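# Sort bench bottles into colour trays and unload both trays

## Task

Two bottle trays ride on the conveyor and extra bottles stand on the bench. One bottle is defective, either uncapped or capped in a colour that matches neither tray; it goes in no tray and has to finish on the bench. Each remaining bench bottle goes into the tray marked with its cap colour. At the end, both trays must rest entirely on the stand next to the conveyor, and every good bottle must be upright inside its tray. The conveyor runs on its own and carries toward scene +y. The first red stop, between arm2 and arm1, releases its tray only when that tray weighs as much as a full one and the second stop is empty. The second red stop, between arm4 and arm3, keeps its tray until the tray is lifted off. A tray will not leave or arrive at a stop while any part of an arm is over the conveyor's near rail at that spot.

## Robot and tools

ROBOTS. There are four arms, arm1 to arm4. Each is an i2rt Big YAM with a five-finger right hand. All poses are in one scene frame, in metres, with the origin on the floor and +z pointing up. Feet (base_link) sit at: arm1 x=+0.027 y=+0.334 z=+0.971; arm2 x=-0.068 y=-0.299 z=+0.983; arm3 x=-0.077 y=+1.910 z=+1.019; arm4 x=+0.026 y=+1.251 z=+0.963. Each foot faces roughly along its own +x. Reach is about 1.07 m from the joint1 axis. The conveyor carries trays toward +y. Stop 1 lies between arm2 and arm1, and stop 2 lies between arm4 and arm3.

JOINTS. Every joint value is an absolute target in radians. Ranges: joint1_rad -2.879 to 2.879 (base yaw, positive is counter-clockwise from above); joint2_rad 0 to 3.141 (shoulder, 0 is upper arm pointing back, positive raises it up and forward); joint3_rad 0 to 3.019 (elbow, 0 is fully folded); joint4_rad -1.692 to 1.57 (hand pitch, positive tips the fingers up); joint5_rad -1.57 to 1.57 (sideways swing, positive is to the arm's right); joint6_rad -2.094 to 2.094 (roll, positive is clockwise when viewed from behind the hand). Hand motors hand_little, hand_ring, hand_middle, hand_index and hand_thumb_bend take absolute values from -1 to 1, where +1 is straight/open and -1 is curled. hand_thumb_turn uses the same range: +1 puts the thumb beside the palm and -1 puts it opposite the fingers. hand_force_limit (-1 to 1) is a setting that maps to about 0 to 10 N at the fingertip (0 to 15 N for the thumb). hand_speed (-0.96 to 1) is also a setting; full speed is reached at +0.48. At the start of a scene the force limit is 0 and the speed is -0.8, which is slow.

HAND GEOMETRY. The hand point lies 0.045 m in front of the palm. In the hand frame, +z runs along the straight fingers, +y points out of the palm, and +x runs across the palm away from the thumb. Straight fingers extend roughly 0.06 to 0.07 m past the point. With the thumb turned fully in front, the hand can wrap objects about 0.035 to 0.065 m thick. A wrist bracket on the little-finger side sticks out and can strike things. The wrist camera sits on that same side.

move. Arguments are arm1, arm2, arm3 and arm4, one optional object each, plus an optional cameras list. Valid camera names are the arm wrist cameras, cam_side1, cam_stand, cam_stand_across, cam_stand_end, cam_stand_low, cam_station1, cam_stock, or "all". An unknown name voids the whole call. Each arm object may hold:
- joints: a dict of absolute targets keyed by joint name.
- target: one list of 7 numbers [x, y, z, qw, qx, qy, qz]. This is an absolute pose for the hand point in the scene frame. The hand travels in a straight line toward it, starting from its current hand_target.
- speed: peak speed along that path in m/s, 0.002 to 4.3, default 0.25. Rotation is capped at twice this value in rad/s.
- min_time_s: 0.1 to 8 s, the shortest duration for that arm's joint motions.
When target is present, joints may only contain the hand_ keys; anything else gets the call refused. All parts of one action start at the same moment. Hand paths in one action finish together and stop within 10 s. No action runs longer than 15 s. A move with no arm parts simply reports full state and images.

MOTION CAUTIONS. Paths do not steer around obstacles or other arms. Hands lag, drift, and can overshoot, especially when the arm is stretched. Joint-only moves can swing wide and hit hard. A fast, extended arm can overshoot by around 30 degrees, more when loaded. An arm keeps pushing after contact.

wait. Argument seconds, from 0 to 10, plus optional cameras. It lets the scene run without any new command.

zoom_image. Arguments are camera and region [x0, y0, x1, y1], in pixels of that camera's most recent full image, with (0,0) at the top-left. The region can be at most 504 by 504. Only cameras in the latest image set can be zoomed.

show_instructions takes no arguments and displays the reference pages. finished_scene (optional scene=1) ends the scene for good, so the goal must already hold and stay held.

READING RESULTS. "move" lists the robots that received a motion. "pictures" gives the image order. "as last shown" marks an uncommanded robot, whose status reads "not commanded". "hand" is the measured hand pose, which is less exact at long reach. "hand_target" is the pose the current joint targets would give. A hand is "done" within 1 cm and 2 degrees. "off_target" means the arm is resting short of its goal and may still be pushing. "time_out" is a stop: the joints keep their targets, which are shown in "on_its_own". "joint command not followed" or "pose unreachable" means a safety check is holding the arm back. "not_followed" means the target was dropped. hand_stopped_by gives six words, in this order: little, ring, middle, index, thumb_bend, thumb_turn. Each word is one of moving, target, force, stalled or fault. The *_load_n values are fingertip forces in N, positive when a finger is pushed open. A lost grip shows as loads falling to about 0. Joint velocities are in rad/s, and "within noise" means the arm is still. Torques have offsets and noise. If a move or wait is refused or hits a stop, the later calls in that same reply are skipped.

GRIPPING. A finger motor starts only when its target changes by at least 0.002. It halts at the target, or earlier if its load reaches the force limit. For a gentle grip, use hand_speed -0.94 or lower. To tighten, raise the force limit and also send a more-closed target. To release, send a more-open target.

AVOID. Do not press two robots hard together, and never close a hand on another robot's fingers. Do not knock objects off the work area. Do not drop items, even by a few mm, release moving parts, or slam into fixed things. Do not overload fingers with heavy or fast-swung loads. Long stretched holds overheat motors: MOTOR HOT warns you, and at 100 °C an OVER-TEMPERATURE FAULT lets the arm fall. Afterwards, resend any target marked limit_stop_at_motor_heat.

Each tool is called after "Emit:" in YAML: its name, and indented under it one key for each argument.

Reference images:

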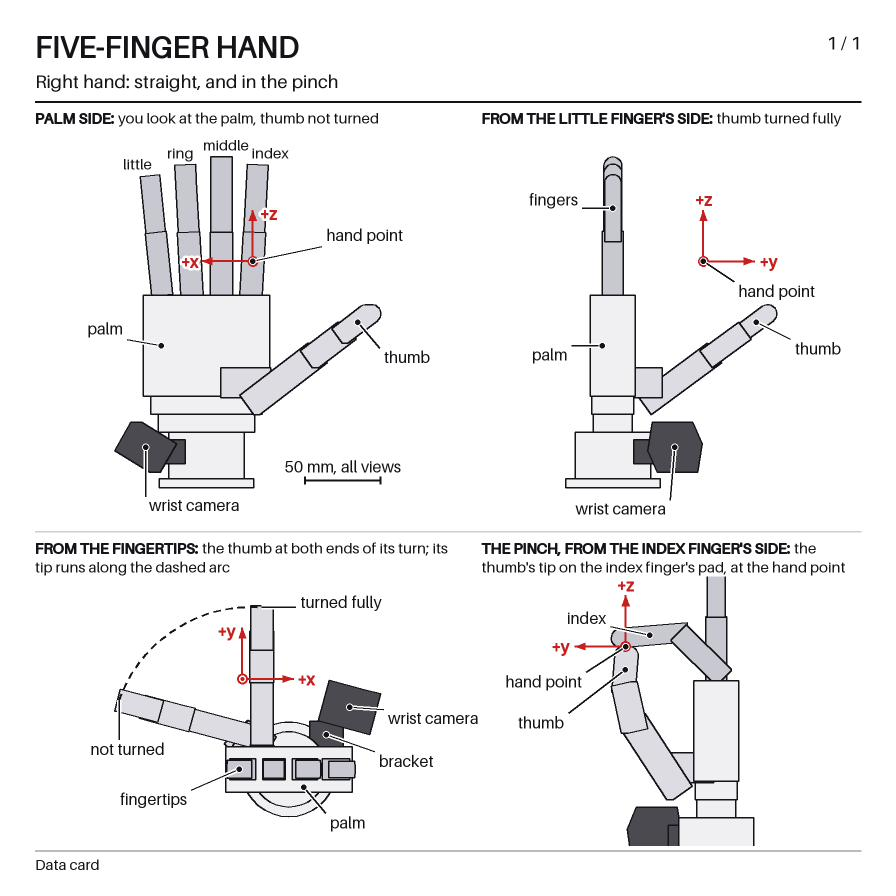

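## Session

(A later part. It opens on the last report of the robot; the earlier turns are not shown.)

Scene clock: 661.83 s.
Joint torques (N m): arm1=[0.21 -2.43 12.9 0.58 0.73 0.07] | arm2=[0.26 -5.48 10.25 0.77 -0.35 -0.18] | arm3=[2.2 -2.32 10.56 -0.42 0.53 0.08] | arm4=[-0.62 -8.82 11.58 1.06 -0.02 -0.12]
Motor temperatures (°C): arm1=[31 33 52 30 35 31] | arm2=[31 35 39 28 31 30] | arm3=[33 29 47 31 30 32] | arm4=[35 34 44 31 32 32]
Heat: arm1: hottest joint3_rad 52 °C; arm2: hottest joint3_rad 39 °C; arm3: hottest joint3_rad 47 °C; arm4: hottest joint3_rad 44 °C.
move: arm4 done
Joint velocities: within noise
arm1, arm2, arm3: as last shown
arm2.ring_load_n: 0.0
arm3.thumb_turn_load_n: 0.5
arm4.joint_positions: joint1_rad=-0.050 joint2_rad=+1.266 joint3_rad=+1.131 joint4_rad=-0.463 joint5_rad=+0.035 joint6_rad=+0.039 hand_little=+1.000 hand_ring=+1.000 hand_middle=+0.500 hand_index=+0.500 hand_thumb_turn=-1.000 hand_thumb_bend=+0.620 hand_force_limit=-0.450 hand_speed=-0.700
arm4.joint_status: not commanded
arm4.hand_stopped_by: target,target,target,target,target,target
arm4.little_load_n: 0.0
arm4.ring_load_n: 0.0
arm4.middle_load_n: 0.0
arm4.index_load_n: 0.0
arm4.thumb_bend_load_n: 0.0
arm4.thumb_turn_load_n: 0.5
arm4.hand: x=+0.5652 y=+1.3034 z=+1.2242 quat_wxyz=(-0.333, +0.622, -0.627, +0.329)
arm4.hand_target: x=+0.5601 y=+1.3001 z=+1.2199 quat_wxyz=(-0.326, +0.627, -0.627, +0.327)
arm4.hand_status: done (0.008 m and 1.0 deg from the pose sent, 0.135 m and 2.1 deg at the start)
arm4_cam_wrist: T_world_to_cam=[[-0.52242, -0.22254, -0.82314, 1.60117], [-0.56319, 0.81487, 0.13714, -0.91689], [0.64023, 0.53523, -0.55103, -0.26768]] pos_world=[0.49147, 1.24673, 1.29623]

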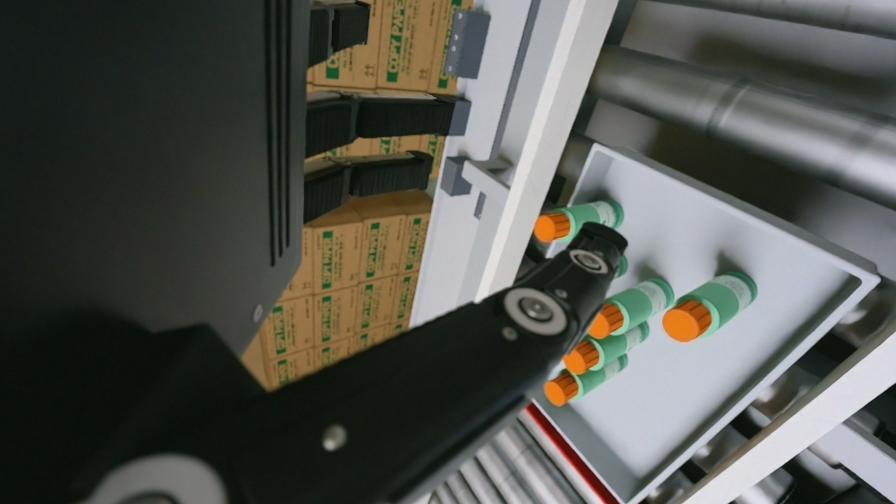

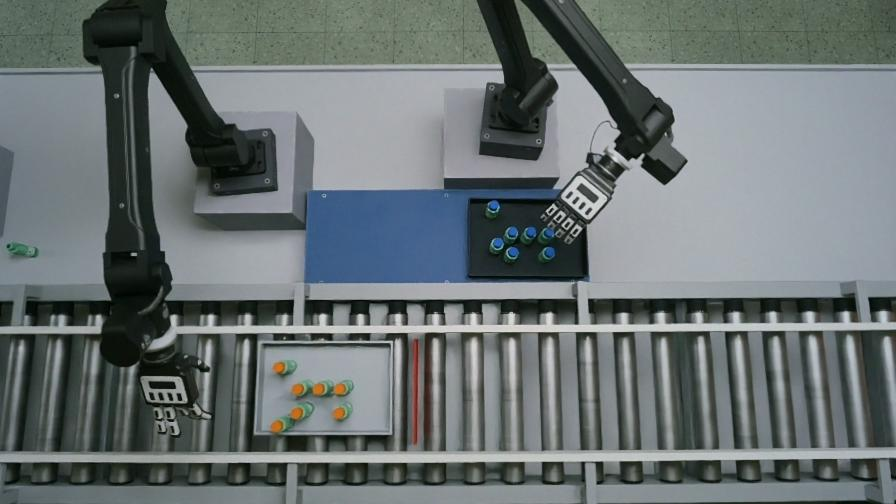

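Emit:
move:
  arm4: {"target": [0.560, 1.300, 1.20, 0.5373, -0.8434, 0, 0], "speed": 0.35, "joints": {"hand_little": 0.08, "hand_ring": 0.08, "hand_middle": 0.08, "hand_index": 0.08, "hand_thumb_bend": 0.42, "hand_speed": 0.2}}
  arm3: {"target": [0.60, 1.74, 1.20, 0, 0, 0.8434, -0.5373], "speed": 0.3, "joints": {"hand_little": 0.08, "hand_ring": 0.08, "hand_middle": 0.08, "hand_index": 0.08, "hand_thumb_bend": 0.42, "hand_speed": 0.2}}
  cameras: ["cam_stand", "cam_stand_end"]

Scene clock: 666.30 s.
Joint torques (N m): arm1=[0.21 -2.43 12.9 0.57 0.74 0.07] | arm2=[0.38 -5.48 10.26 0.81 -0.35 -0.18] | arm3=[1.32 -13.86 12.08 -0.28 0.73 0.08] | arm4=[0.32 -14.8 14.78 -0.38 -0.57 -0.12]
Motor temperatures (°C): arm1=[31 33 52 30 35 31] | arm2=[31 35 39 28 31 30] | arm3=[33 30 47 31 30 32] | arm4=[35 34 44 31 32 32]
Heat: arm1: hottest joint3_rad 52 °C; arm2: hottest joint3_rad 39 °C; arm3: hottest joint3_rad 47 °C; arm4: hottest joint3_rad 44 °C.
move: arm3 off_target; arm4 off_target
Joint velocities: within noise
arm1, arm2: as last shown
arm3.joint_positions: joint1_rad=+0.091 joint2_rad=+2.015 joint3_rad=+1.914 joint4_rad=-1.397 joint5_rad=+1.140 joint6_rad=+1.493 hand_little=+0.080 hand_ring=+0.080 hand_middle=+0.080 hand_index=+0.080 hand_thumb_turn=-1.000 hand_thumb_bend=+0.420 hand_force_limit=+0.500 hand_speed=+0.200
arm3.joint_status: all done
arm3.hand_stopped_by: target,target,target,target,target,target
arm3.little_load_n: 0.0
arm3.ring_load_n: 0.0
arm3.middle_load_n: 0.0
arm3.index_load_n: 0.0
arm3.thumb_bend_load_n: 0.0
arm3.thumb_turn_load_n: 0.0
arm3.hand: x=+0.5891 y=+1.7421 z=+1.2039 quat_wxyz=(+0.002, +0.007, -0.844, +0.536)
arm3.hand_target: x=+0.5994 y=+1.7400 z=+1.1999 quat_wxyz=(-0.001, +0.000, -0.843, +0.537)
arm3.hand_status: off_target (0.012 m and 0.9 deg from the pose sent, 0.476 m and 48.4 deg at the start)
arm4.joint_positions: joint1_rad=-0.286 joint2_rad=+1.838 joint3_rad=+1.725 joint4_rad=-1.669 joint5_rad=-1.109 joint6_rad=-1.800 hand_little=+0.080 hand_ring=+0.080 hand_middle=+0.080 hand_index=+0.080 hand_thumb_turn=-1.000 hand_thumb_bend=+0.420 hand_force_limit=-0.450 hand_speed=+0.200
arm4.joint_status: all done
arm4.hand_stopped_by: target,target,target,target,target,target
arm4.little_load_n: 0.0
arm4.ring_load_n: 0.0
arm4.middle_load_n: 0.0
arm4.index_load_n: 0.0
arm4.thumb_bend_load_n: 0.0
arm4.thumb_turn_load_n: 0.0
arm4.hand: x=+0.5491 y=+1.2989 z=+1.1876 quat_wxyz=(-0.529, +0.847, -0.038, +0.021)
arm4.hand_target: x=+0.5592 y=+1.3006 z=+1.1998 quat_wxyz=(-0.526, +0.850, -0.022, +0.035)
arm4.hand_status: off_target (0.017 m and 5.1 deg from the pose sent, 0.025 m and 90.6 deg at the start; a joint's target at an end of its range on 32 of 104 steps)

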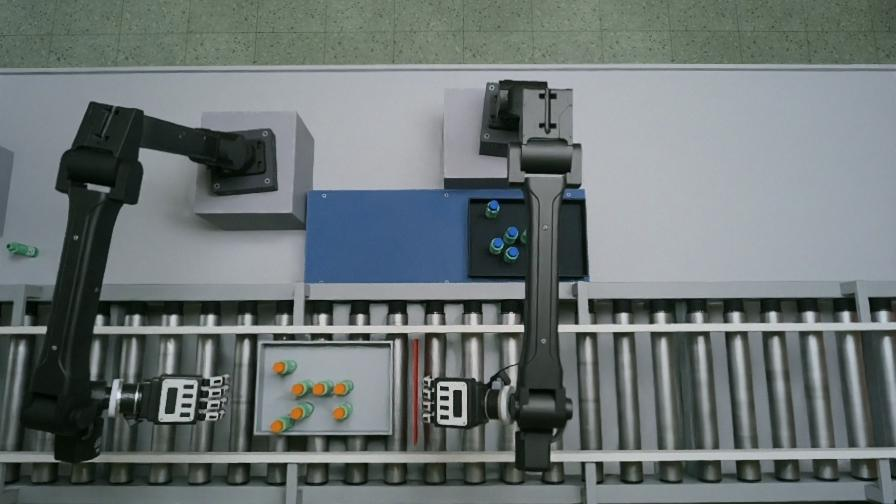

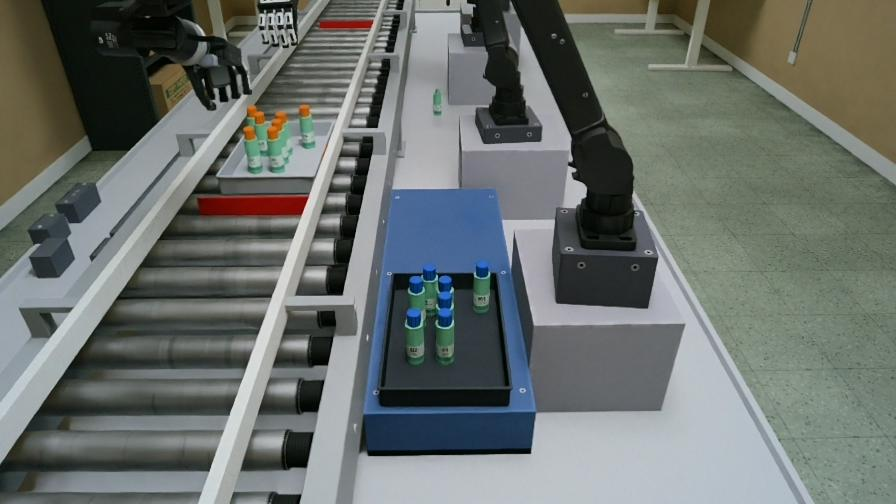

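Emit:
move:
  arm4: {"target": [0.572, 1.326, 1.10, 0.5373, -0.8434, 0, 0], "speed": 0.12}
  arm3: {"target": [0.598, 1.67, 1.10, 0, 0, 0.8434, -0.5373], "speed": 0.15}

Emit:
move:
  arm4: {"target": [0.567, 1.327, 1.035, 0.5373, -0.8434, 0, 0], "speed": 0.08}
  arm3: {"target": [0.590, 1.631, 1.020, 0, 0, 0.8434, -0.5373], "speed": 0.08}
  cameras: ["cam_stand", "cam_stand_across", "arm4_cam_wrist"]

Emit:
zoom_image:
  camera: "cam_stand"
  region: [240, 330, 420, 450]

Emit:
zoom_image:
  camera: "cam_stand_across"
  region: [300, 0, 760, 180]

Scene clock: 668.40 s.
Joint torques (N m): arm1=[0.21 -2.37 12.89 0.57 0.74 0.07] | arm2=[0.38 -5.42 10.26 0.8 -0.34 -0.18] | arm3=[1.03 -14.45 8.51 0.81 0.45 -0.17] | arm4=[0.38 -16.26 9.66 0.34 -0.85 -0.12]
Motor temperatures (°C): arm1=[31 33 52 30 35 31] | arm2=[31 35 39 28 31 30] | arm3=[33 30 47 31 30 32] | arm4=[35 34 44 31 32 32]
Heat: arm1: hottest joint3_rad 52 °C; arm2: hottest joint3_rad 39 °C; arm3: hottest joint3_rad 47 °C; arm4: hottest joint3_rad 44 °C.
move: arm3 off_target; arm4 done
Joint velocities: within noise
arm1, arm2: as last shown
arm3.joint_positions: joint1_rad=-0.015 joint2_rad=+2.058 joint3_rad=+1.737 joint4_rad=-0.935 joint5_rad=+1.126 joint6_rad=+1.271 hand_little=+0.080 hand_ring=+0.080 hand_middle=+0.080 hand_index=+0.080 hand_thumb_turn=-1.000 hand_thumb_bend=+0.420 hand_force_limit=+0.500 hand_speed=+0.200
arm3.joint_status: not commanded
arm3.hand_stopped_by: target,target,target,target,target,target
arm3.little_load_n: 0.0
arm3.ring_load_n: 0.0
arm3.middle_load_n: 0.0
arm3.index_load_n: 0.0
arm3.thumb_bend_load_n: 0.0
arm3.thumb_turn_load_n: 0.0
arm3.hand: x=+0.5997 y=+1.6733 z=+1.1171 quat_wxyz=(-0.012, -0.008, -0.842, +0.540)
arm3.hand_target: x=+0.5977 y=+1.6702 z=+1.1001 quat_wxyz=(+0.000, +0.000, -0.843, +0.537)
arm3.hand_status: off_target (0.017 m and 1.7 deg from the pose sent, 0.127 m and 0.9 deg at the start)
arm4.joint_positions: joint1_rad=-0.237 joint2_rad=+1.974 joint3_rad=+1.701 joint4_rad=-1.576 joint5_rad=-1.116 joint6_rad=-1.865 hand_little=+0.080 hand_ring=+0.080 hand_middle=+0.080 hand_index=+0.080 hand_thumb_turn=-1.000 hand_thumb_bend=+0.420 hand_force_limit=-0.450 hand_speed=+0.200
arm4.joint_status: not commanded
arm4.hand_stopped_by: target,target,target,target,target,target
arm4.little_load_n: 0.0
arm4.ring_load_n: 0.0
arm4.middle_load_n: 0.0
arm4.index_load_n: 0.0
arm4.thumb_bend_load_n: 0.0
arm4.thumb_turn_load_n: 0.5
arm4.hand: x=+0.5700 y=+1.3210 z=+1.1051 quat_wxyz=(-0.536, +0.844, -0.009, -0.002)
arm4.hand_target: x=+0.5718 y=+1.3259 z=+1.1001 quat_wxyz=(-0.537, +0.843, +0.000, +0.000)
arm4.hand_status: done (0.007 m and 1.1 deg from the pose sent, 0.094 m and 5.1 deg at the start)
pictures: none

Scene clock: 670.23 s.
Joint torques (N m): arm1=[0.21 -2.37 12.9 0.57 0.74 0.07] | arm2=[0.32 -5.42 10.26 0.8 -0.35 -0.18] | arm3=[0.62 -14.8 8.02 0.98 0.4 -0.2] | arm4=[0.44 -15.79 8.9 0.35 -0.86 -0.09]
Motor temperatures (°C): arm1=[31 33 52 30 35 31] | arm2=[31 35 39 28 31 30] | arm3=[33 30 46 31 30 32] | arm4=[35 35 44 31 32 32]
Heat: arm1: hottest joint3_rad 52 °C; arm2: hottest joint3_rad 39 °C; arm3: hottest joint3_rad 46 °C; arm4: hottest joint3_rad 44 °C.
move: arm3 off_target; arm4 off_target
Joint velocities: within noise
arm1, arm2: as last shown
arm3.joint_positions: joint1_rad=-0.073 joint2_rad=+2.127 joint3_rad=+1.626 joint4_rad=-0.634 joint5_rad=+1.104 joint6_rad=+1.140 hand_little=+0.080 hand_ring=+0.080 hand_middle=+0.080 hand_index=+0.080 hand_thumb_turn=-1.000 hand_thumb_bend=+0.420 hand_force_limit=+0.500 hand_speed=+0.200
arm3.joint_status: not commanded
arm3.hand_stopped_by: target,target,target,target,target,target
arm3.little_load_n: 0.0
arm3.ring_load_n: 0.0
arm3.middle_load_n: 0.0
arm3.index_load_n: 0.0
arm3.thumb_bend_load_n: 0.0
arm3.thumb_turn_load_n: 0.0
arm3.hand: x=+0.5949 y=+1.6368 z=+1.0401 quat_wxyz=(-0.014, -0.008, -0.841, +0.540)
arm3.hand_target: x=+0.5895 y=+1.6314 z=+1.0202 quat_wxyz=(+0.000, +0.000, -0.843, +0.537)
arm3.hand_status: off_target (0.021 m and 1.8 deg from the pose sent, 0.106 m and 1.7 deg at the start)
arm4.joint_positions: joint1_rad=-0.237 joint2_rad=+2.016 joint3_rad=+1.599 joint4_rad=-1.423 joint5_rad=-1.117 joint6_rad=-1.866 hand_little=+0.080 hand_ring=+0.080 hand_middle=+0.080 hand_index=+0.080 hand_thumb_turn=-1.000 hand_thumb_bend=+0.420 hand_force_limit=-0.450 hand_speed=+0.200
arm4.joint_status: not commanded
arm4.hand_stopped_by: target,target,target,target,target,target
arm4.little_load_n: 0.0
arm4.ring_load_n: 0.0
arm4.middle_load_n: 0.0
arm4.index_load_n: 0.0
arm4.thumb_bend_load_n: 0.0
arm4.thumb_turn_load_n: 0.0
arm4.hand: x=+0.5672 y=+1.3212 z=+1.0438 quat_wxyz=(-0.536, +0.844, -0.006, +0.003)
arm4.hand_target: x=+0.5668 y=+1.3269 z=+1.0351 quat_wxyz=(-0.537, +0.843, +0.000, +0.000)
arm4.hand_status: off_target (0.011 m and 0.8 deg from the pose sent, 0.070 m and 1.1 deg at the start)
pictures: arm4_cam_wrist, cam_stand, cam_stand_across
arm4_cam_wrist: T_world_to_cam=[[0.22567, -0.39082, -0.89238, 1.32793], [-0.82127, -0.56902, 0.04152, 1.16909], [-0.52401, 0.72352, -0.44938, -0.07239]] pos_world=[0.62255, 1.23659, 1.10394]

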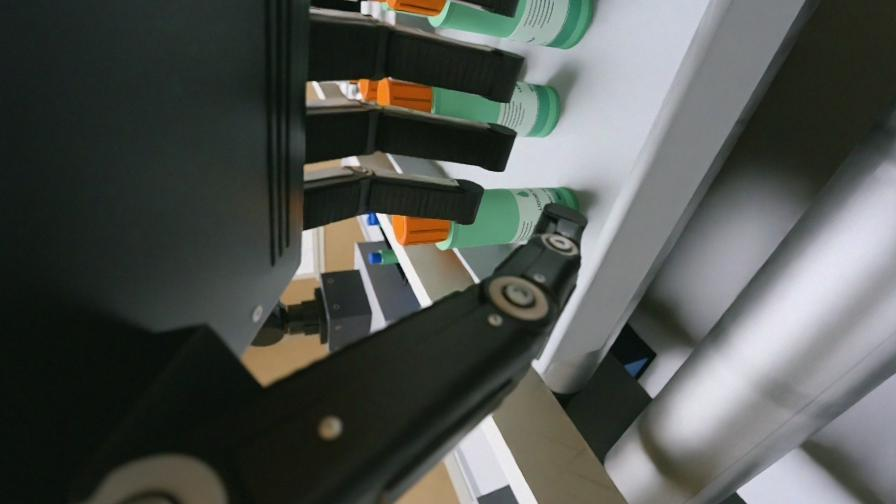

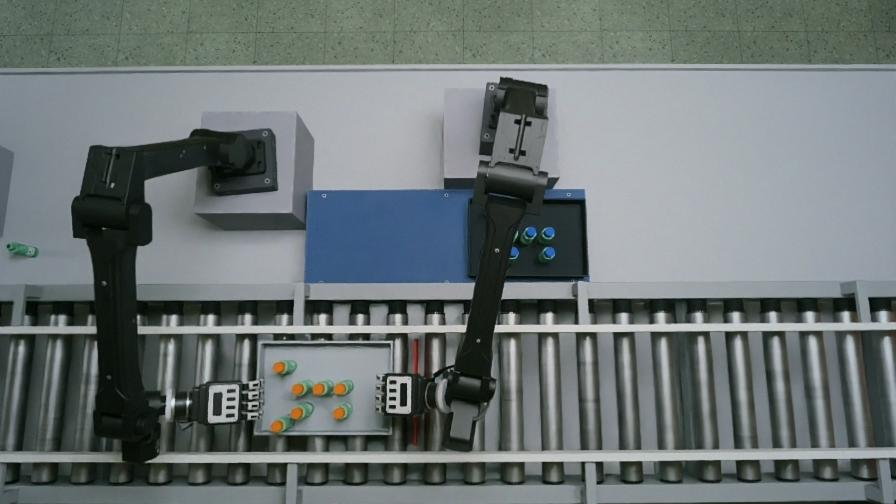

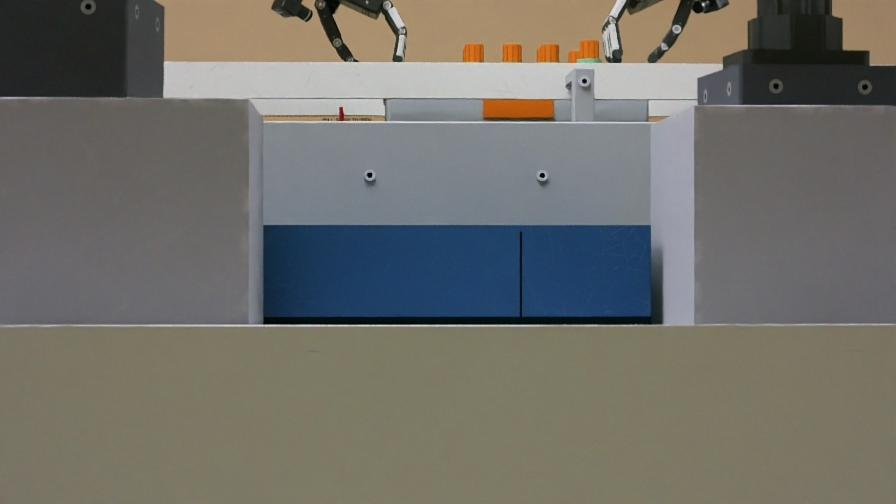

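Scaled by 2.800 from the camera's image (finer frame: 1280x720).

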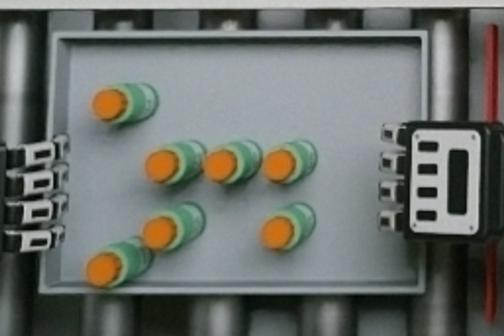

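Scaled by 1.096 from the camera's image (finer frame: 1280x720).

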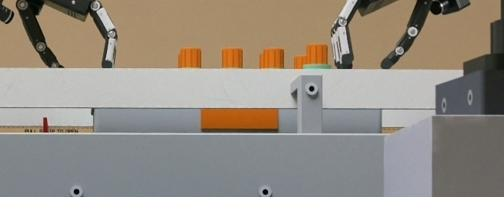

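Emit:
move:
  arm4: {"target":[0.5625,1.3275,1.005,0.5373,-0.8434,0,0],"speed":0.03}
  arm3: {"target":[0.589,1.6315,0.99,0,0,0.8434,-0.5373],"speed":0.03}
  cameras: ["cam_stand","cam_stand_across"]

Emit:
zoom_image:
  camera: "cam_stand"
  region: [240, 330, 420, 450]

Emit:
zoom_image:
  camera: "cam_stand_across"
  region: [300, 0, 760, 180]

Scene clock: 673.00 s.
Joint torques (N m): arm1=[0.21 -2.43 12.89 0.57 0.74 0.08] | arm2=[0.38 -5.54 10.28 0.8 -0.35 -0.18] | arm3=[0.62 -14.74 7.69 0.98 0.41 -0.21] | arm4=[0.44 -15.62 8.53 0.35 -0.86 -0.09]
Motor temperatures (°C): arm1=[31 33 52 30 35 31] | arm2=[31 35 39 28 31 30] | arm3=[33 31 46 31 30 32] | arm4=[35 35 44 31 32 32]
Heat: arm1: hottest joint3_rad 52 °C; arm2: hottest joint3_rad 39 °C; arm3: hottest joint3_rad 46 °C; arm4: hottest joint3_rad 44 °C.
move: arm3 off_target; arm4 off_target
Joint velocities: within noise
arm1, arm2: as last shown
arm1.little_load_n: -0.5
arm1.middle_load_n: -0.5
arm1.thumb_turn_load_n: 0.5
arm3.joint_positions: joint1_rad=-0.073 joint2_rad=+2.164 joint3_rad=+1.610 joint4_rad=-0.576 joint5_rad=+1.104 joint6_rad=+1.139 hand_little=+0.080 hand_ring=+0.080 hand_middle=+0.080 hand_index=+0.080 hand_thumb_turn=-1.000 hand_thumb_bend=+0.420 hand_force_limit=+0.500 hand_speed=+0.200
arm3.joint_status: not commanded
arm3.hand_stopped_by: target,target,target,target,target,target
arm3.little_load_n: 0.0
arm3.ring_load_n: -0.5
arm3.middle_load_n: 0.0
arm3.index_load_n: 0.0
arm3.thumb_bend_load_n: 0.0
arm3.thumb_turn_load_n: 0.0
arm3.hand: x=+0.5955 y=+1.6369 z=+1.0131 quat_wxyz=(-0.015, -0.009, -0.841, +0.541)
arm3.hand_target: x=+0.5884 y=+1.6319 z=+0.9905 quat_wxyz=(+0.000, +0.000, -0.843, +0.537)
arm3.hand_status: off_target (0.025 m and 2.1 deg from the pose sent, 0.051 m and 1.8 deg at the start)
arm4.joint_positions: joint1_rad=-0.237 joint2_rad=+2.040 joint3_rad=+1.554 joint4_rad=-1.352 joint5_rad=-1.117 joint6_rad=-1.866 hand_little=+0.080 hand_ring=+0.080 hand_middle=+0.080 hand_index=+0.080 hand_thumb_turn=-1.000 hand_thumb_bend=+0.420 hand_force_limit=-0.450 hand_speed=+0.200
arm4.joint_status: not commanded
arm4.hand_stopped_by: target,target,target,target,target,target
arm4.little_load_n: 0.0
arm4.ring_load_n: 0.0
arm4.middle_load_n: 0.0
arm4.index_load_n: 0.0
arm4.thumb_bend_load_n: 0.0
arm4.thumb_turn_load_n: 0.0
arm4.hand: x=+0.5636 y=+1.3216 z=+1.0149 quat_wxyz=(-0.536, +0.844, -0.005, +0.004)
arm4.hand_target: x=+0.5622 y=+1.3274 z=+1.0050 quat_wxyz=(-0.537, +0.843, +0.000, +0.000)
arm4.hand_status: off_target (0.012 m and 0.8 deg from the pose sent, 0.040 m and 0.8 deg at the start)

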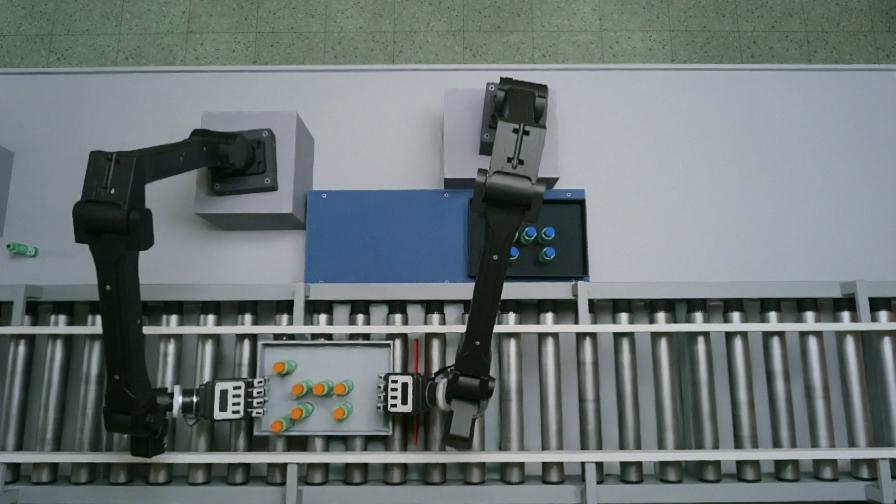

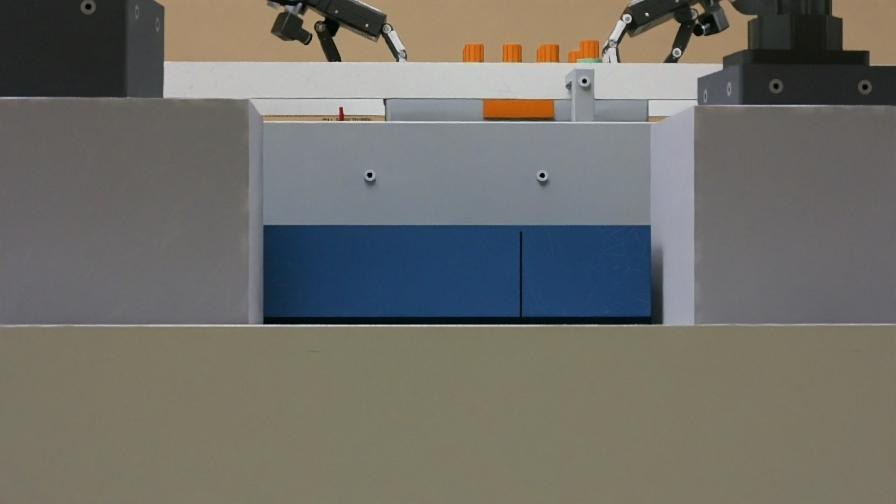

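Scaled by 2.800 from the camera's image (finer frame: 1280x720).

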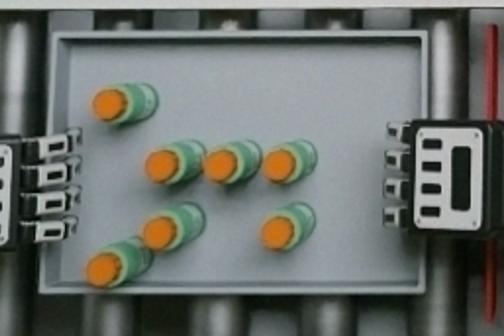

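Scaled by 1.096 from the camera's image (finer frame: 1280x720).

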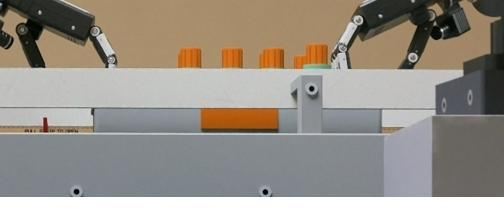

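Emit:
move:
  arm4: {"target":[0.5625,1.3275,0.980,0.5373,-0.8434,0,0],"speed":0.025}
  arm3: {"target":[0.589,1.6315,0.968,0,0,0.8434,-0.5373],"speed":0.025}
  cameras: ["cam_stand","cam_stand_across"]

Emit:
zoom_image:
  camera: "cam_stand"
  region: [240, 330, 420, 450]

Scene clock: 674.77 s.
Joint torques (N m): arm1=[0.21 -2.37 12.9 0.57 0.74 0.07] | arm2=[0.26 -5.42 10.25 0.79 -0.36 -0.18] | arm3=[0.67 -14.56 7.46 0.99 0.4 -0.21] | arm4=[0.44 -15.74 8.24 0.36 -0.85 -0.08]
Motor temperatures (°C): arm1=[31 33 52 30 35 31] | arm2=[31 35 39 28 31 30] | arm3=[33 31 46 31 30 32] | arm4=[35 35 44 31 32 32]
Heat: arm1: hottest joint3_rad 52 °C; arm2: hottest joint3_rad 39 °C; arm3: hottest joint3_rad 46 °C; arm4: hottest joint3_rad 44 °C.
move: arm3 off_target; arm4 off_target
Joint velocities: within noise
arm1, arm2: as last shown
arm1.little_load_n: 0.0
arm1.middle_load_n: 0.0
arm1.thumb_turn_load_n: 0.0
arm3.joint_positions: joint1_rad=-0.073 joint2_rad=+2.197 joint3_rad=+1.604 joint4_rad=-0.536 joint5_rad=+1.104 joint6_rad=+1.139 hand_little=+0.080 hand_ring=+0.080 hand_middle=+0.080 hand_index=+0.080 hand_thumb_turn=-1.000 hand_thumb_bend=+0.420 hand_force_limit=+0.500 hand_speed=+0.200
arm3.joint_status: not commanded
arm3.hand_stopped_by: target,target,target,target,target,target
arm3.little_load_n: 0.0
arm3.ring_load_n: 0.0
arm3.middle_load_n: 0.0
arm3.index_load_n: 0.0
arm3.thumb_bend_load_n: 0.0
arm3.thumb_turn_load_n: 0.0
arm3.hand: x=+0.5965 y=+1.6368 z=+0.9919 quat_wxyz=(-0.016, -0.009, -0.841, +0.541)
arm3.hand_target: x=+0.5884 y=+1.6320 z=+0.9686 quat_wxyz=(+0.000, +0.000, -0.843, +0.537)
arm3.hand_status: off_target (0.026 m and 2.2 deg from the pose sent, 0.046 m and 2.1 deg at the start)
arm4.joint_positions: joint1_rad=-0.237 joint2_rad=+2.072 joint3_rad=+1.536 joint4_rad=-1.300 joint5_rad=-1.117 joint6_rad=-1.866 hand_little=+0.080 hand_ring=+0.080 hand_middle=+0.080 hand_index=+0.080 hand_thumb_turn=-1.000 hand_thumb_bend=+0.420 hand_force_limit=-0.450 hand_speed=+0.200
arm4.joint_status: not commanded
arm4.hand_stopped_by: target,target,target,target,target,target
arm4.little_load_n: 0.0
arm4.ring_load_n: 0.0
arm4.middle_load_n: 0.0
arm4.index_load_n: 0.0
arm4.thumb_bend_load_n: 0.0
arm4.thumb_turn_load_n: 0.0
arm4.hand: x=+0.5642 y=+1.3215 z=+0.9900 quat_wxyz=(-0.535, +0.845, -0.005, +0.004)
arm4.hand_target: x=+0.5622 y=+1.3274 z=+0.9801 quat_wxyz=(-0.537, +0.843, +0.000, +0.000)
arm4.hand_status: off_target (0.012 m and 0.8 deg from the pose sent, 0.035 m and 0.8 deg at the start)

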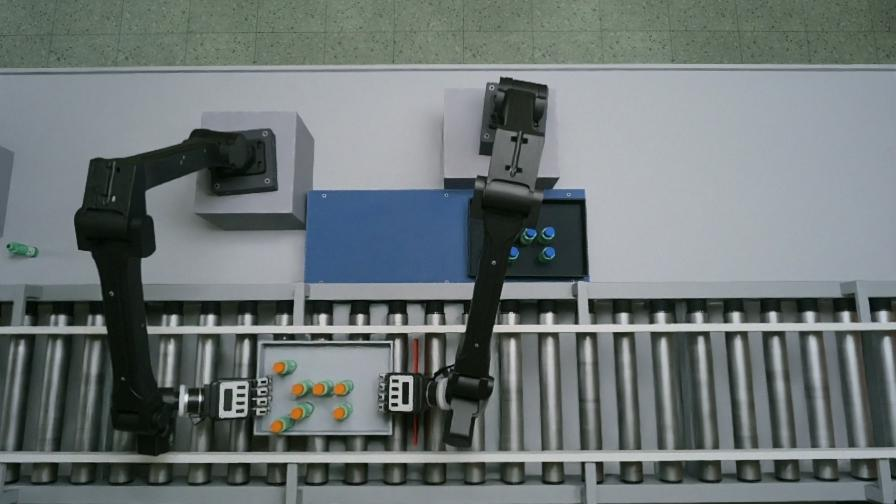

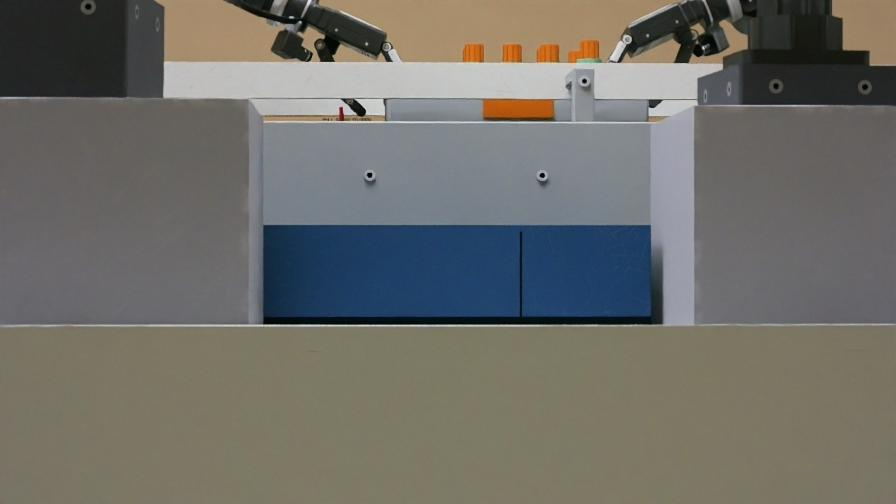

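Scaled by 2.800 from the camera's image (finer frame: 1280x720).

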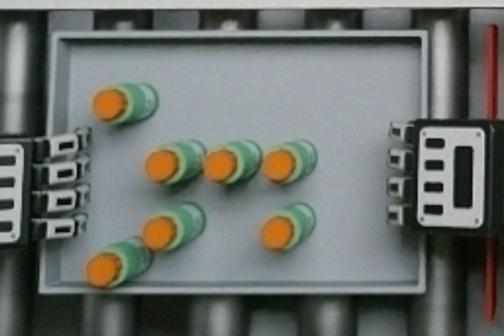

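Emit:
move:
  arm4: {"target":[0.5620,1.3275,0.966,0.5373,-0.8434,0,0],"speed":0.02}
  arm3: {"target":[0.588,1.6315,0.961,0,0,0.8434,-0.5373],"speed":0.02}
  cameras: ["cam_stand","cam_stand_across"]

Emit:
zoom_image:
  camera: "cam_stand"
  region: [240, 330, 420, 450]

Emit:
zoom_image:
  camera: "cam_stand_across"
  region: [250, 0, 710, 180]

Scene clock: 676.17 s.
Joint torques (N m): arm1=[0.21 -2.37 12.9 0.55 0.74 0.08] | arm2=[0.32 -5.36 10.26 0.76 -0.35 -0.18] | arm3=[0.56 -14.68 7.35 1.01 0.4 -0.21] | arm4=[0.5 -15.85 8.08 0.36 -0.85 -0.09]
Motor temperatures (°C): arm1=[31 33 52 30 35 31] | arm2=[31 35 39 28 31 30] | arm3=[33 31 46 31 30 31] | arm4=[35 35 44 31 32 32]
Heat: arm1: hottest joint3_rad 52 °C; arm2: hottest joint3_rad 39 °C; arm3: hottest joint3_rad 46 °C; arm4: hottest joint3_rad 44 °C.
move: arm3 off_target; arm4 off_target
Joint velocities: within noise
arm1, arm2: as last shown
arm3.joint_positions: joint1_rad=-0.073 joint2_rad=+2.206 joint3_rad=+1.599 joint4_rad=-0.521 joint5_rad=+1.104 joint6_rad=+1.139 hand_little=+0.080 hand_ring=+0.080 hand_middle=+0.080 hand_index=+0.080 hand_thumb_turn=-1.000 hand_thumb_bend=+0.420 hand_force_limit=+0.500 hand_speed=+0.200
arm3.joint_status: not commanded
arm3.hand_stopped_by: target,target,target,target,target,target
arm3.little_load_n: 0.0
arm3.ring_load_n: 0.0
arm3.middle_load_n: -0.5
arm3.index_load_n: 0.0
arm3.thumb_bend_load_n: 0.0
arm3.thumb_turn_load_n: 0.0
arm3.hand: x=+0.5960 y=+1.6370 z=+0.9852 quat_wxyz=(-0.016, -0.009, -0.841, +0.541)
arm3.hand_target: x=+0.5874 y=+1.6320 z=+0.9616 quat_wxyz=(+0.000, +0.000, -0.843, +0.537)
arm3.hand_status: off_target (0.026 m and 2.2 deg from the pose sent, 0.032 m and 2.1 deg at the start)
arm4.joint_positions: joint1_rad=-0.237 joint2_rad=+2.091 joint3_rad=+1.526 joint4_rad=-1.271 joint5_rad=-1.117 joint6_rad=-1.866 hand_little=+0.080 hand_ring=+0.080 hand_middle=+0.080 hand_index=+0.080 hand_thumb_turn=-1.000 hand_thumb_bend=+0.420 hand_force_limit=-0.450 hand_speed=+0.200
arm4.joint_status: not commanded
arm4.hand_stopped_by: target,target,target,target,target,target
arm4.little_load_n: 0.0
arm4.ring_load_n: 0.0
arm4.middle_load_n: 0.0
arm4.index_load_n: 0.0
arm4.thumb_bend_load_n: 0.0
arm4.thumb_turn_load_n: 0.0
arm4.hand: x=+0.5641 y=+1.3214 z=+0.9763 quat_wxyz=(-0.535, +0.845, -0.005, +0.005)
arm4.hand_target: x=+0.5617 y=+1.3274 z=+0.9661 quat_wxyz=(-0.537, +0.843, +0.000, +0.000)
arm4.hand_status: off_target (0.012 m and 0.8 deg from the pose sent, 0.025 m and 0.8 deg at the start)

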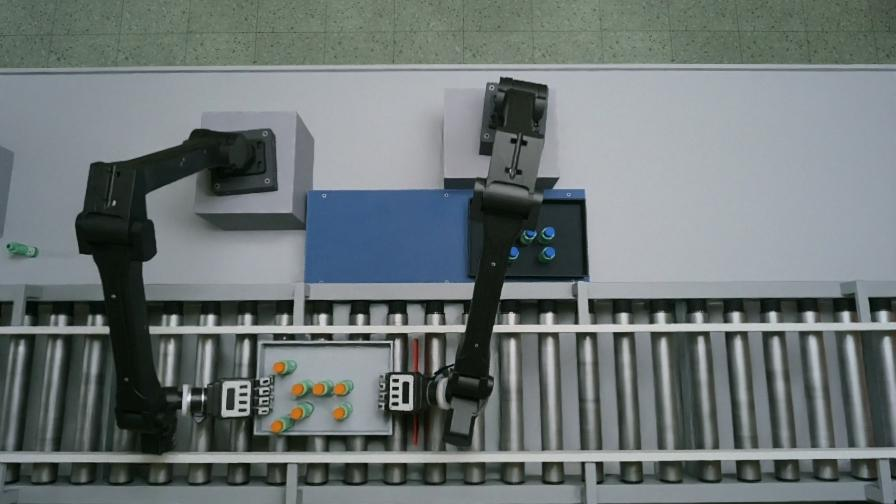

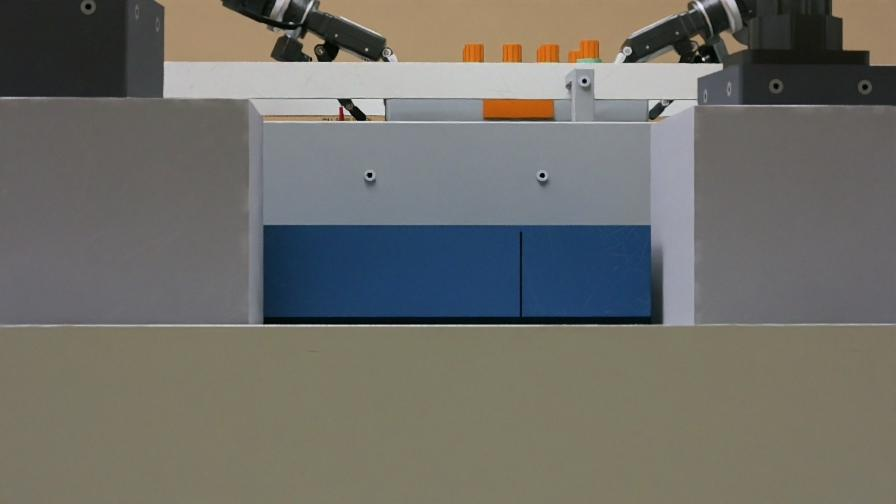

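Scaled by 2.800 from the camera's image (finer frame: 1280x720).

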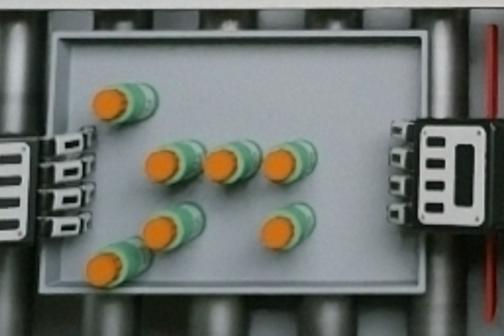

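Scaled by 1.096 from the camera's image (finer frame: 1280x720).

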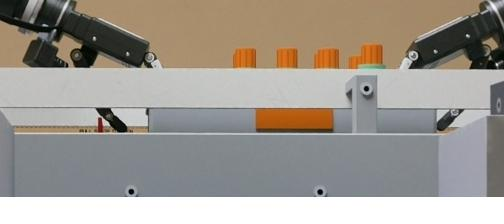

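Emit:
move:
  arm4: {"joints":{"hand_little":-0.2,"hand_ring":-0.2,"hand_middle":-0.2,"hand_index":-0.2,"hand_thumb_bend":0.0,"hand_speed":-0.85,"hand_force_limit":-0.6}}
  arm3: {"joints":{"hand_little":-0.2,"hand_ring":-0.2,"hand_middle":-0.2,"hand_index":-0.2,"hand_thumb_bend":0.0,"hand_speed":-0.85,"hand_force_limit":-0.6}}
  cameras: ["cam_stand"]

Emit:
zoom_image:
  camera: "cam_stand"
  region: [240, 330, 420, 450]

Scene clock: 681.17 s.
Joint torques (N m): arm1=[0.26 -2.37 12.89 0.57 0.73 0.07] | arm2=[0.32 -5.36 10.28 0.79 -0.35 -0.18] | arm3=[1.14 -14.74 7.38 0.85 0.4 -0.21] | arm4=[0.32 -15.85 8.08 0.36 -0.77 -0.09]
Motor temperatures (°C): arm1=[31 33 52 30 35 31] | arm2=[31 35 39 28 31 30] | arm3=[33 32 45 31 30 31] | arm4=[35 35 43 31 33 32]
Heat: arm1: hottest joint3_rad 52 °C; arm2: hottest joint3_rad 39 °C; arm3: hottest joint3_rad 45 °C; arm4: hottest joint3_rad 43 °C.
move: arm3 off_target; arm4 off_target
Joint velocities: within noise
arm1.joint_positions: joint1_rad=+1.254 joint2_rad=+0.889 joint3_rad=+0.695 joint4_rad=-1.039 joint5_rad=+0.923 joint6_rad=+1.112 hand_little=+1.000 hand_ring=+1.000 hand_middle=+1.000 hand_index=+1.000 hand_thumb_turn=-1.000 hand_thumb_bend=+1.000 hand_force_limit=+0.000 hand_speed=-0.850
arm1.joint_status: not commanded
arm1.hand_stopped_by: target,target,target,target,target,target
arm1.little_load_n: 0.0
arm1.ring_load_n: 0.0
arm1.middle_load_n: -0.5
arm1.index_load_n: 0.0
arm1.thumb_bend_load_n: 0.0
arm1.thumb_turn_load_n: 0.0
arm1.hand: x=+0.2176 y=+0.5859 z=+1.1316 quat_wxyz=(-0.313, +0.635, -0.623, +0.333)
arm1.hand_target: x=+0.2198 y=+0.5994 z=+1.1500 quat_wxyz=(-0.327, +0.627, -0.627, +0.326)
arm1.hand_status: not commanded
arm2.joint_positions: joint1_rad=-0.688 joint2_rad=+0.903 joint3_rad=+0.532 joint4_rad=-0.432 joint5_rad=-0.661 joint6_rad=-0.557 hand_little=+1.000 hand_ring=+1.000 hand_middle=+0.500 hand_index=+0.500 hand_thumb_turn=-1.000 hand_thumb_bend=+0.900 hand_force_limit=+0.000 hand_speed=+0.300
arm2.joint_status: not commanded
arm2.hand_stopped_by: target,target,target,target,target,target
arm2.little_load_n: 0.0
arm2.ring_load_n: 0.0
arm2.middle_load_n: 0.0
arm2.index_load_n: 0.0
arm2.thumb_bend_load_n: 0.0
arm2.thumb_turn_load_n: 0.0
arm2.hand: x=+0.2239 y=-0.4516 z=+1.1021 quat_wxyz=(-0.328, +0.626, -0.627, +0.328)
arm2.hand_target: x=+0.2201 y=-0.4499 z=+1.0999 quat_wxyz=(-0.326, +0.627, -0.627, +0.326)
arm2.hand_status: not commanded
arm3.joint_positions: joint1_rad=-0.080 joint2_rad=+2.207 joint3_rad=+1.599 joint4_rad=-0.517 joint5_rad=+1.104 joint6_rad=+1.139 hand_little=-0.113 hand_ring=-0.043 hand_middle=-0.015 hand_index=-0.085 hand_thumb_turn=-1.000 hand_thumb_bend=+0.000 hand_force_limit=-0.600 hand_speed=-0.850
arm3.joint_status: hand_little off_target (ended at -0.113, target -0.200); hand_ring off_target (ended at -0.043, target -0.200); hand_middle off_target (ended at -0.015, target -0.200); hand_index off_target (ended at -0.085, target -0.200); the others done
arm3.hand_stopped_by: force,force,force,force,target,target
arm3.little_load_n: 1.5
arm3.ring_load_n: 0.0
arm3.middle_load_n: 0.0
arm3.index_load_n: 0.0
arm3.thumb_bend_load_n: 0.0
arm3.thumb_turn_load_n: 0.0
arm3.hand: x=+0.5945 y=+1.6320 z=+0.9847 quat_wxyz=(-0.015, -0.013, -0.841, +0.541)
arm3.hand_target: x=+0.5873 y=+1.6318 z=+0.9615 quat_wxyz=(+0.000, +0.000, -0.843, +0.537)
arm3.hand_status: not commanded
arm4.joint_positions: joint1_rad=-0.236 joint2_rad=+2.091 joint3_rad=+1.526 joint4_rad=-1.271 joint5_rad=-1.119 joint6_rad=-1.866 hand_little=-0.200 hand_ring=-0.200 hand_middle=-0.169 hand_index=-0.200 hand_thumb_turn=-1.000 hand_thumb_bend=+0.143 hand_force_limit=-0.600 hand_speed=-0.850
arm4.joint_status: hand_middle off_target (ended at -0.169, target -0.200); hand_thumb_bend off_target (ended at +0.143, target +0.000); the others done
arm4.hand_stopped_by: target,target,force,target,force,target
arm4.little_load_n: 0.0
arm4.ring_load_n: 2.0
arm4.middle_load_n: 0.5
arm4.index_load_n: 0.0
arm4.thumb_bend_load_n: 3.5
arm4.thumb_turn_load_n: 0.0
arm4.hand: x=+0.5641 y=+1.3227 z=+0.9764 quat_wxyz=(-0.536, +0.844, -0.004, +0.004)
arm4.hand_target: x=+0.5618 y=+1.3274 z=+0.9663 quat_wxyz=(-0.537, +0.843, +0.000, +0.000)
arm4.hand_status: not commanded

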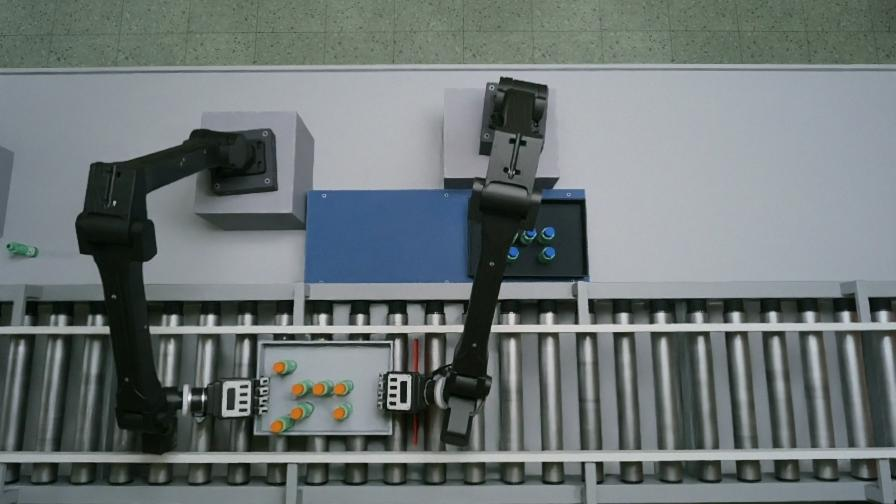

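Scaled by 2.800 from the camera's image (finer frame: 1280x720).

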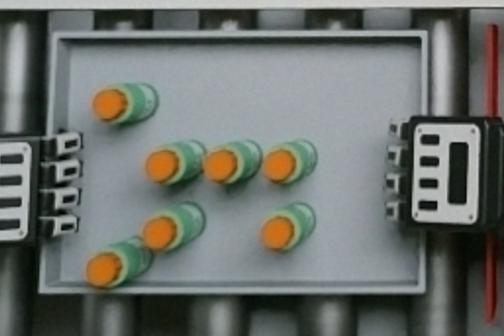

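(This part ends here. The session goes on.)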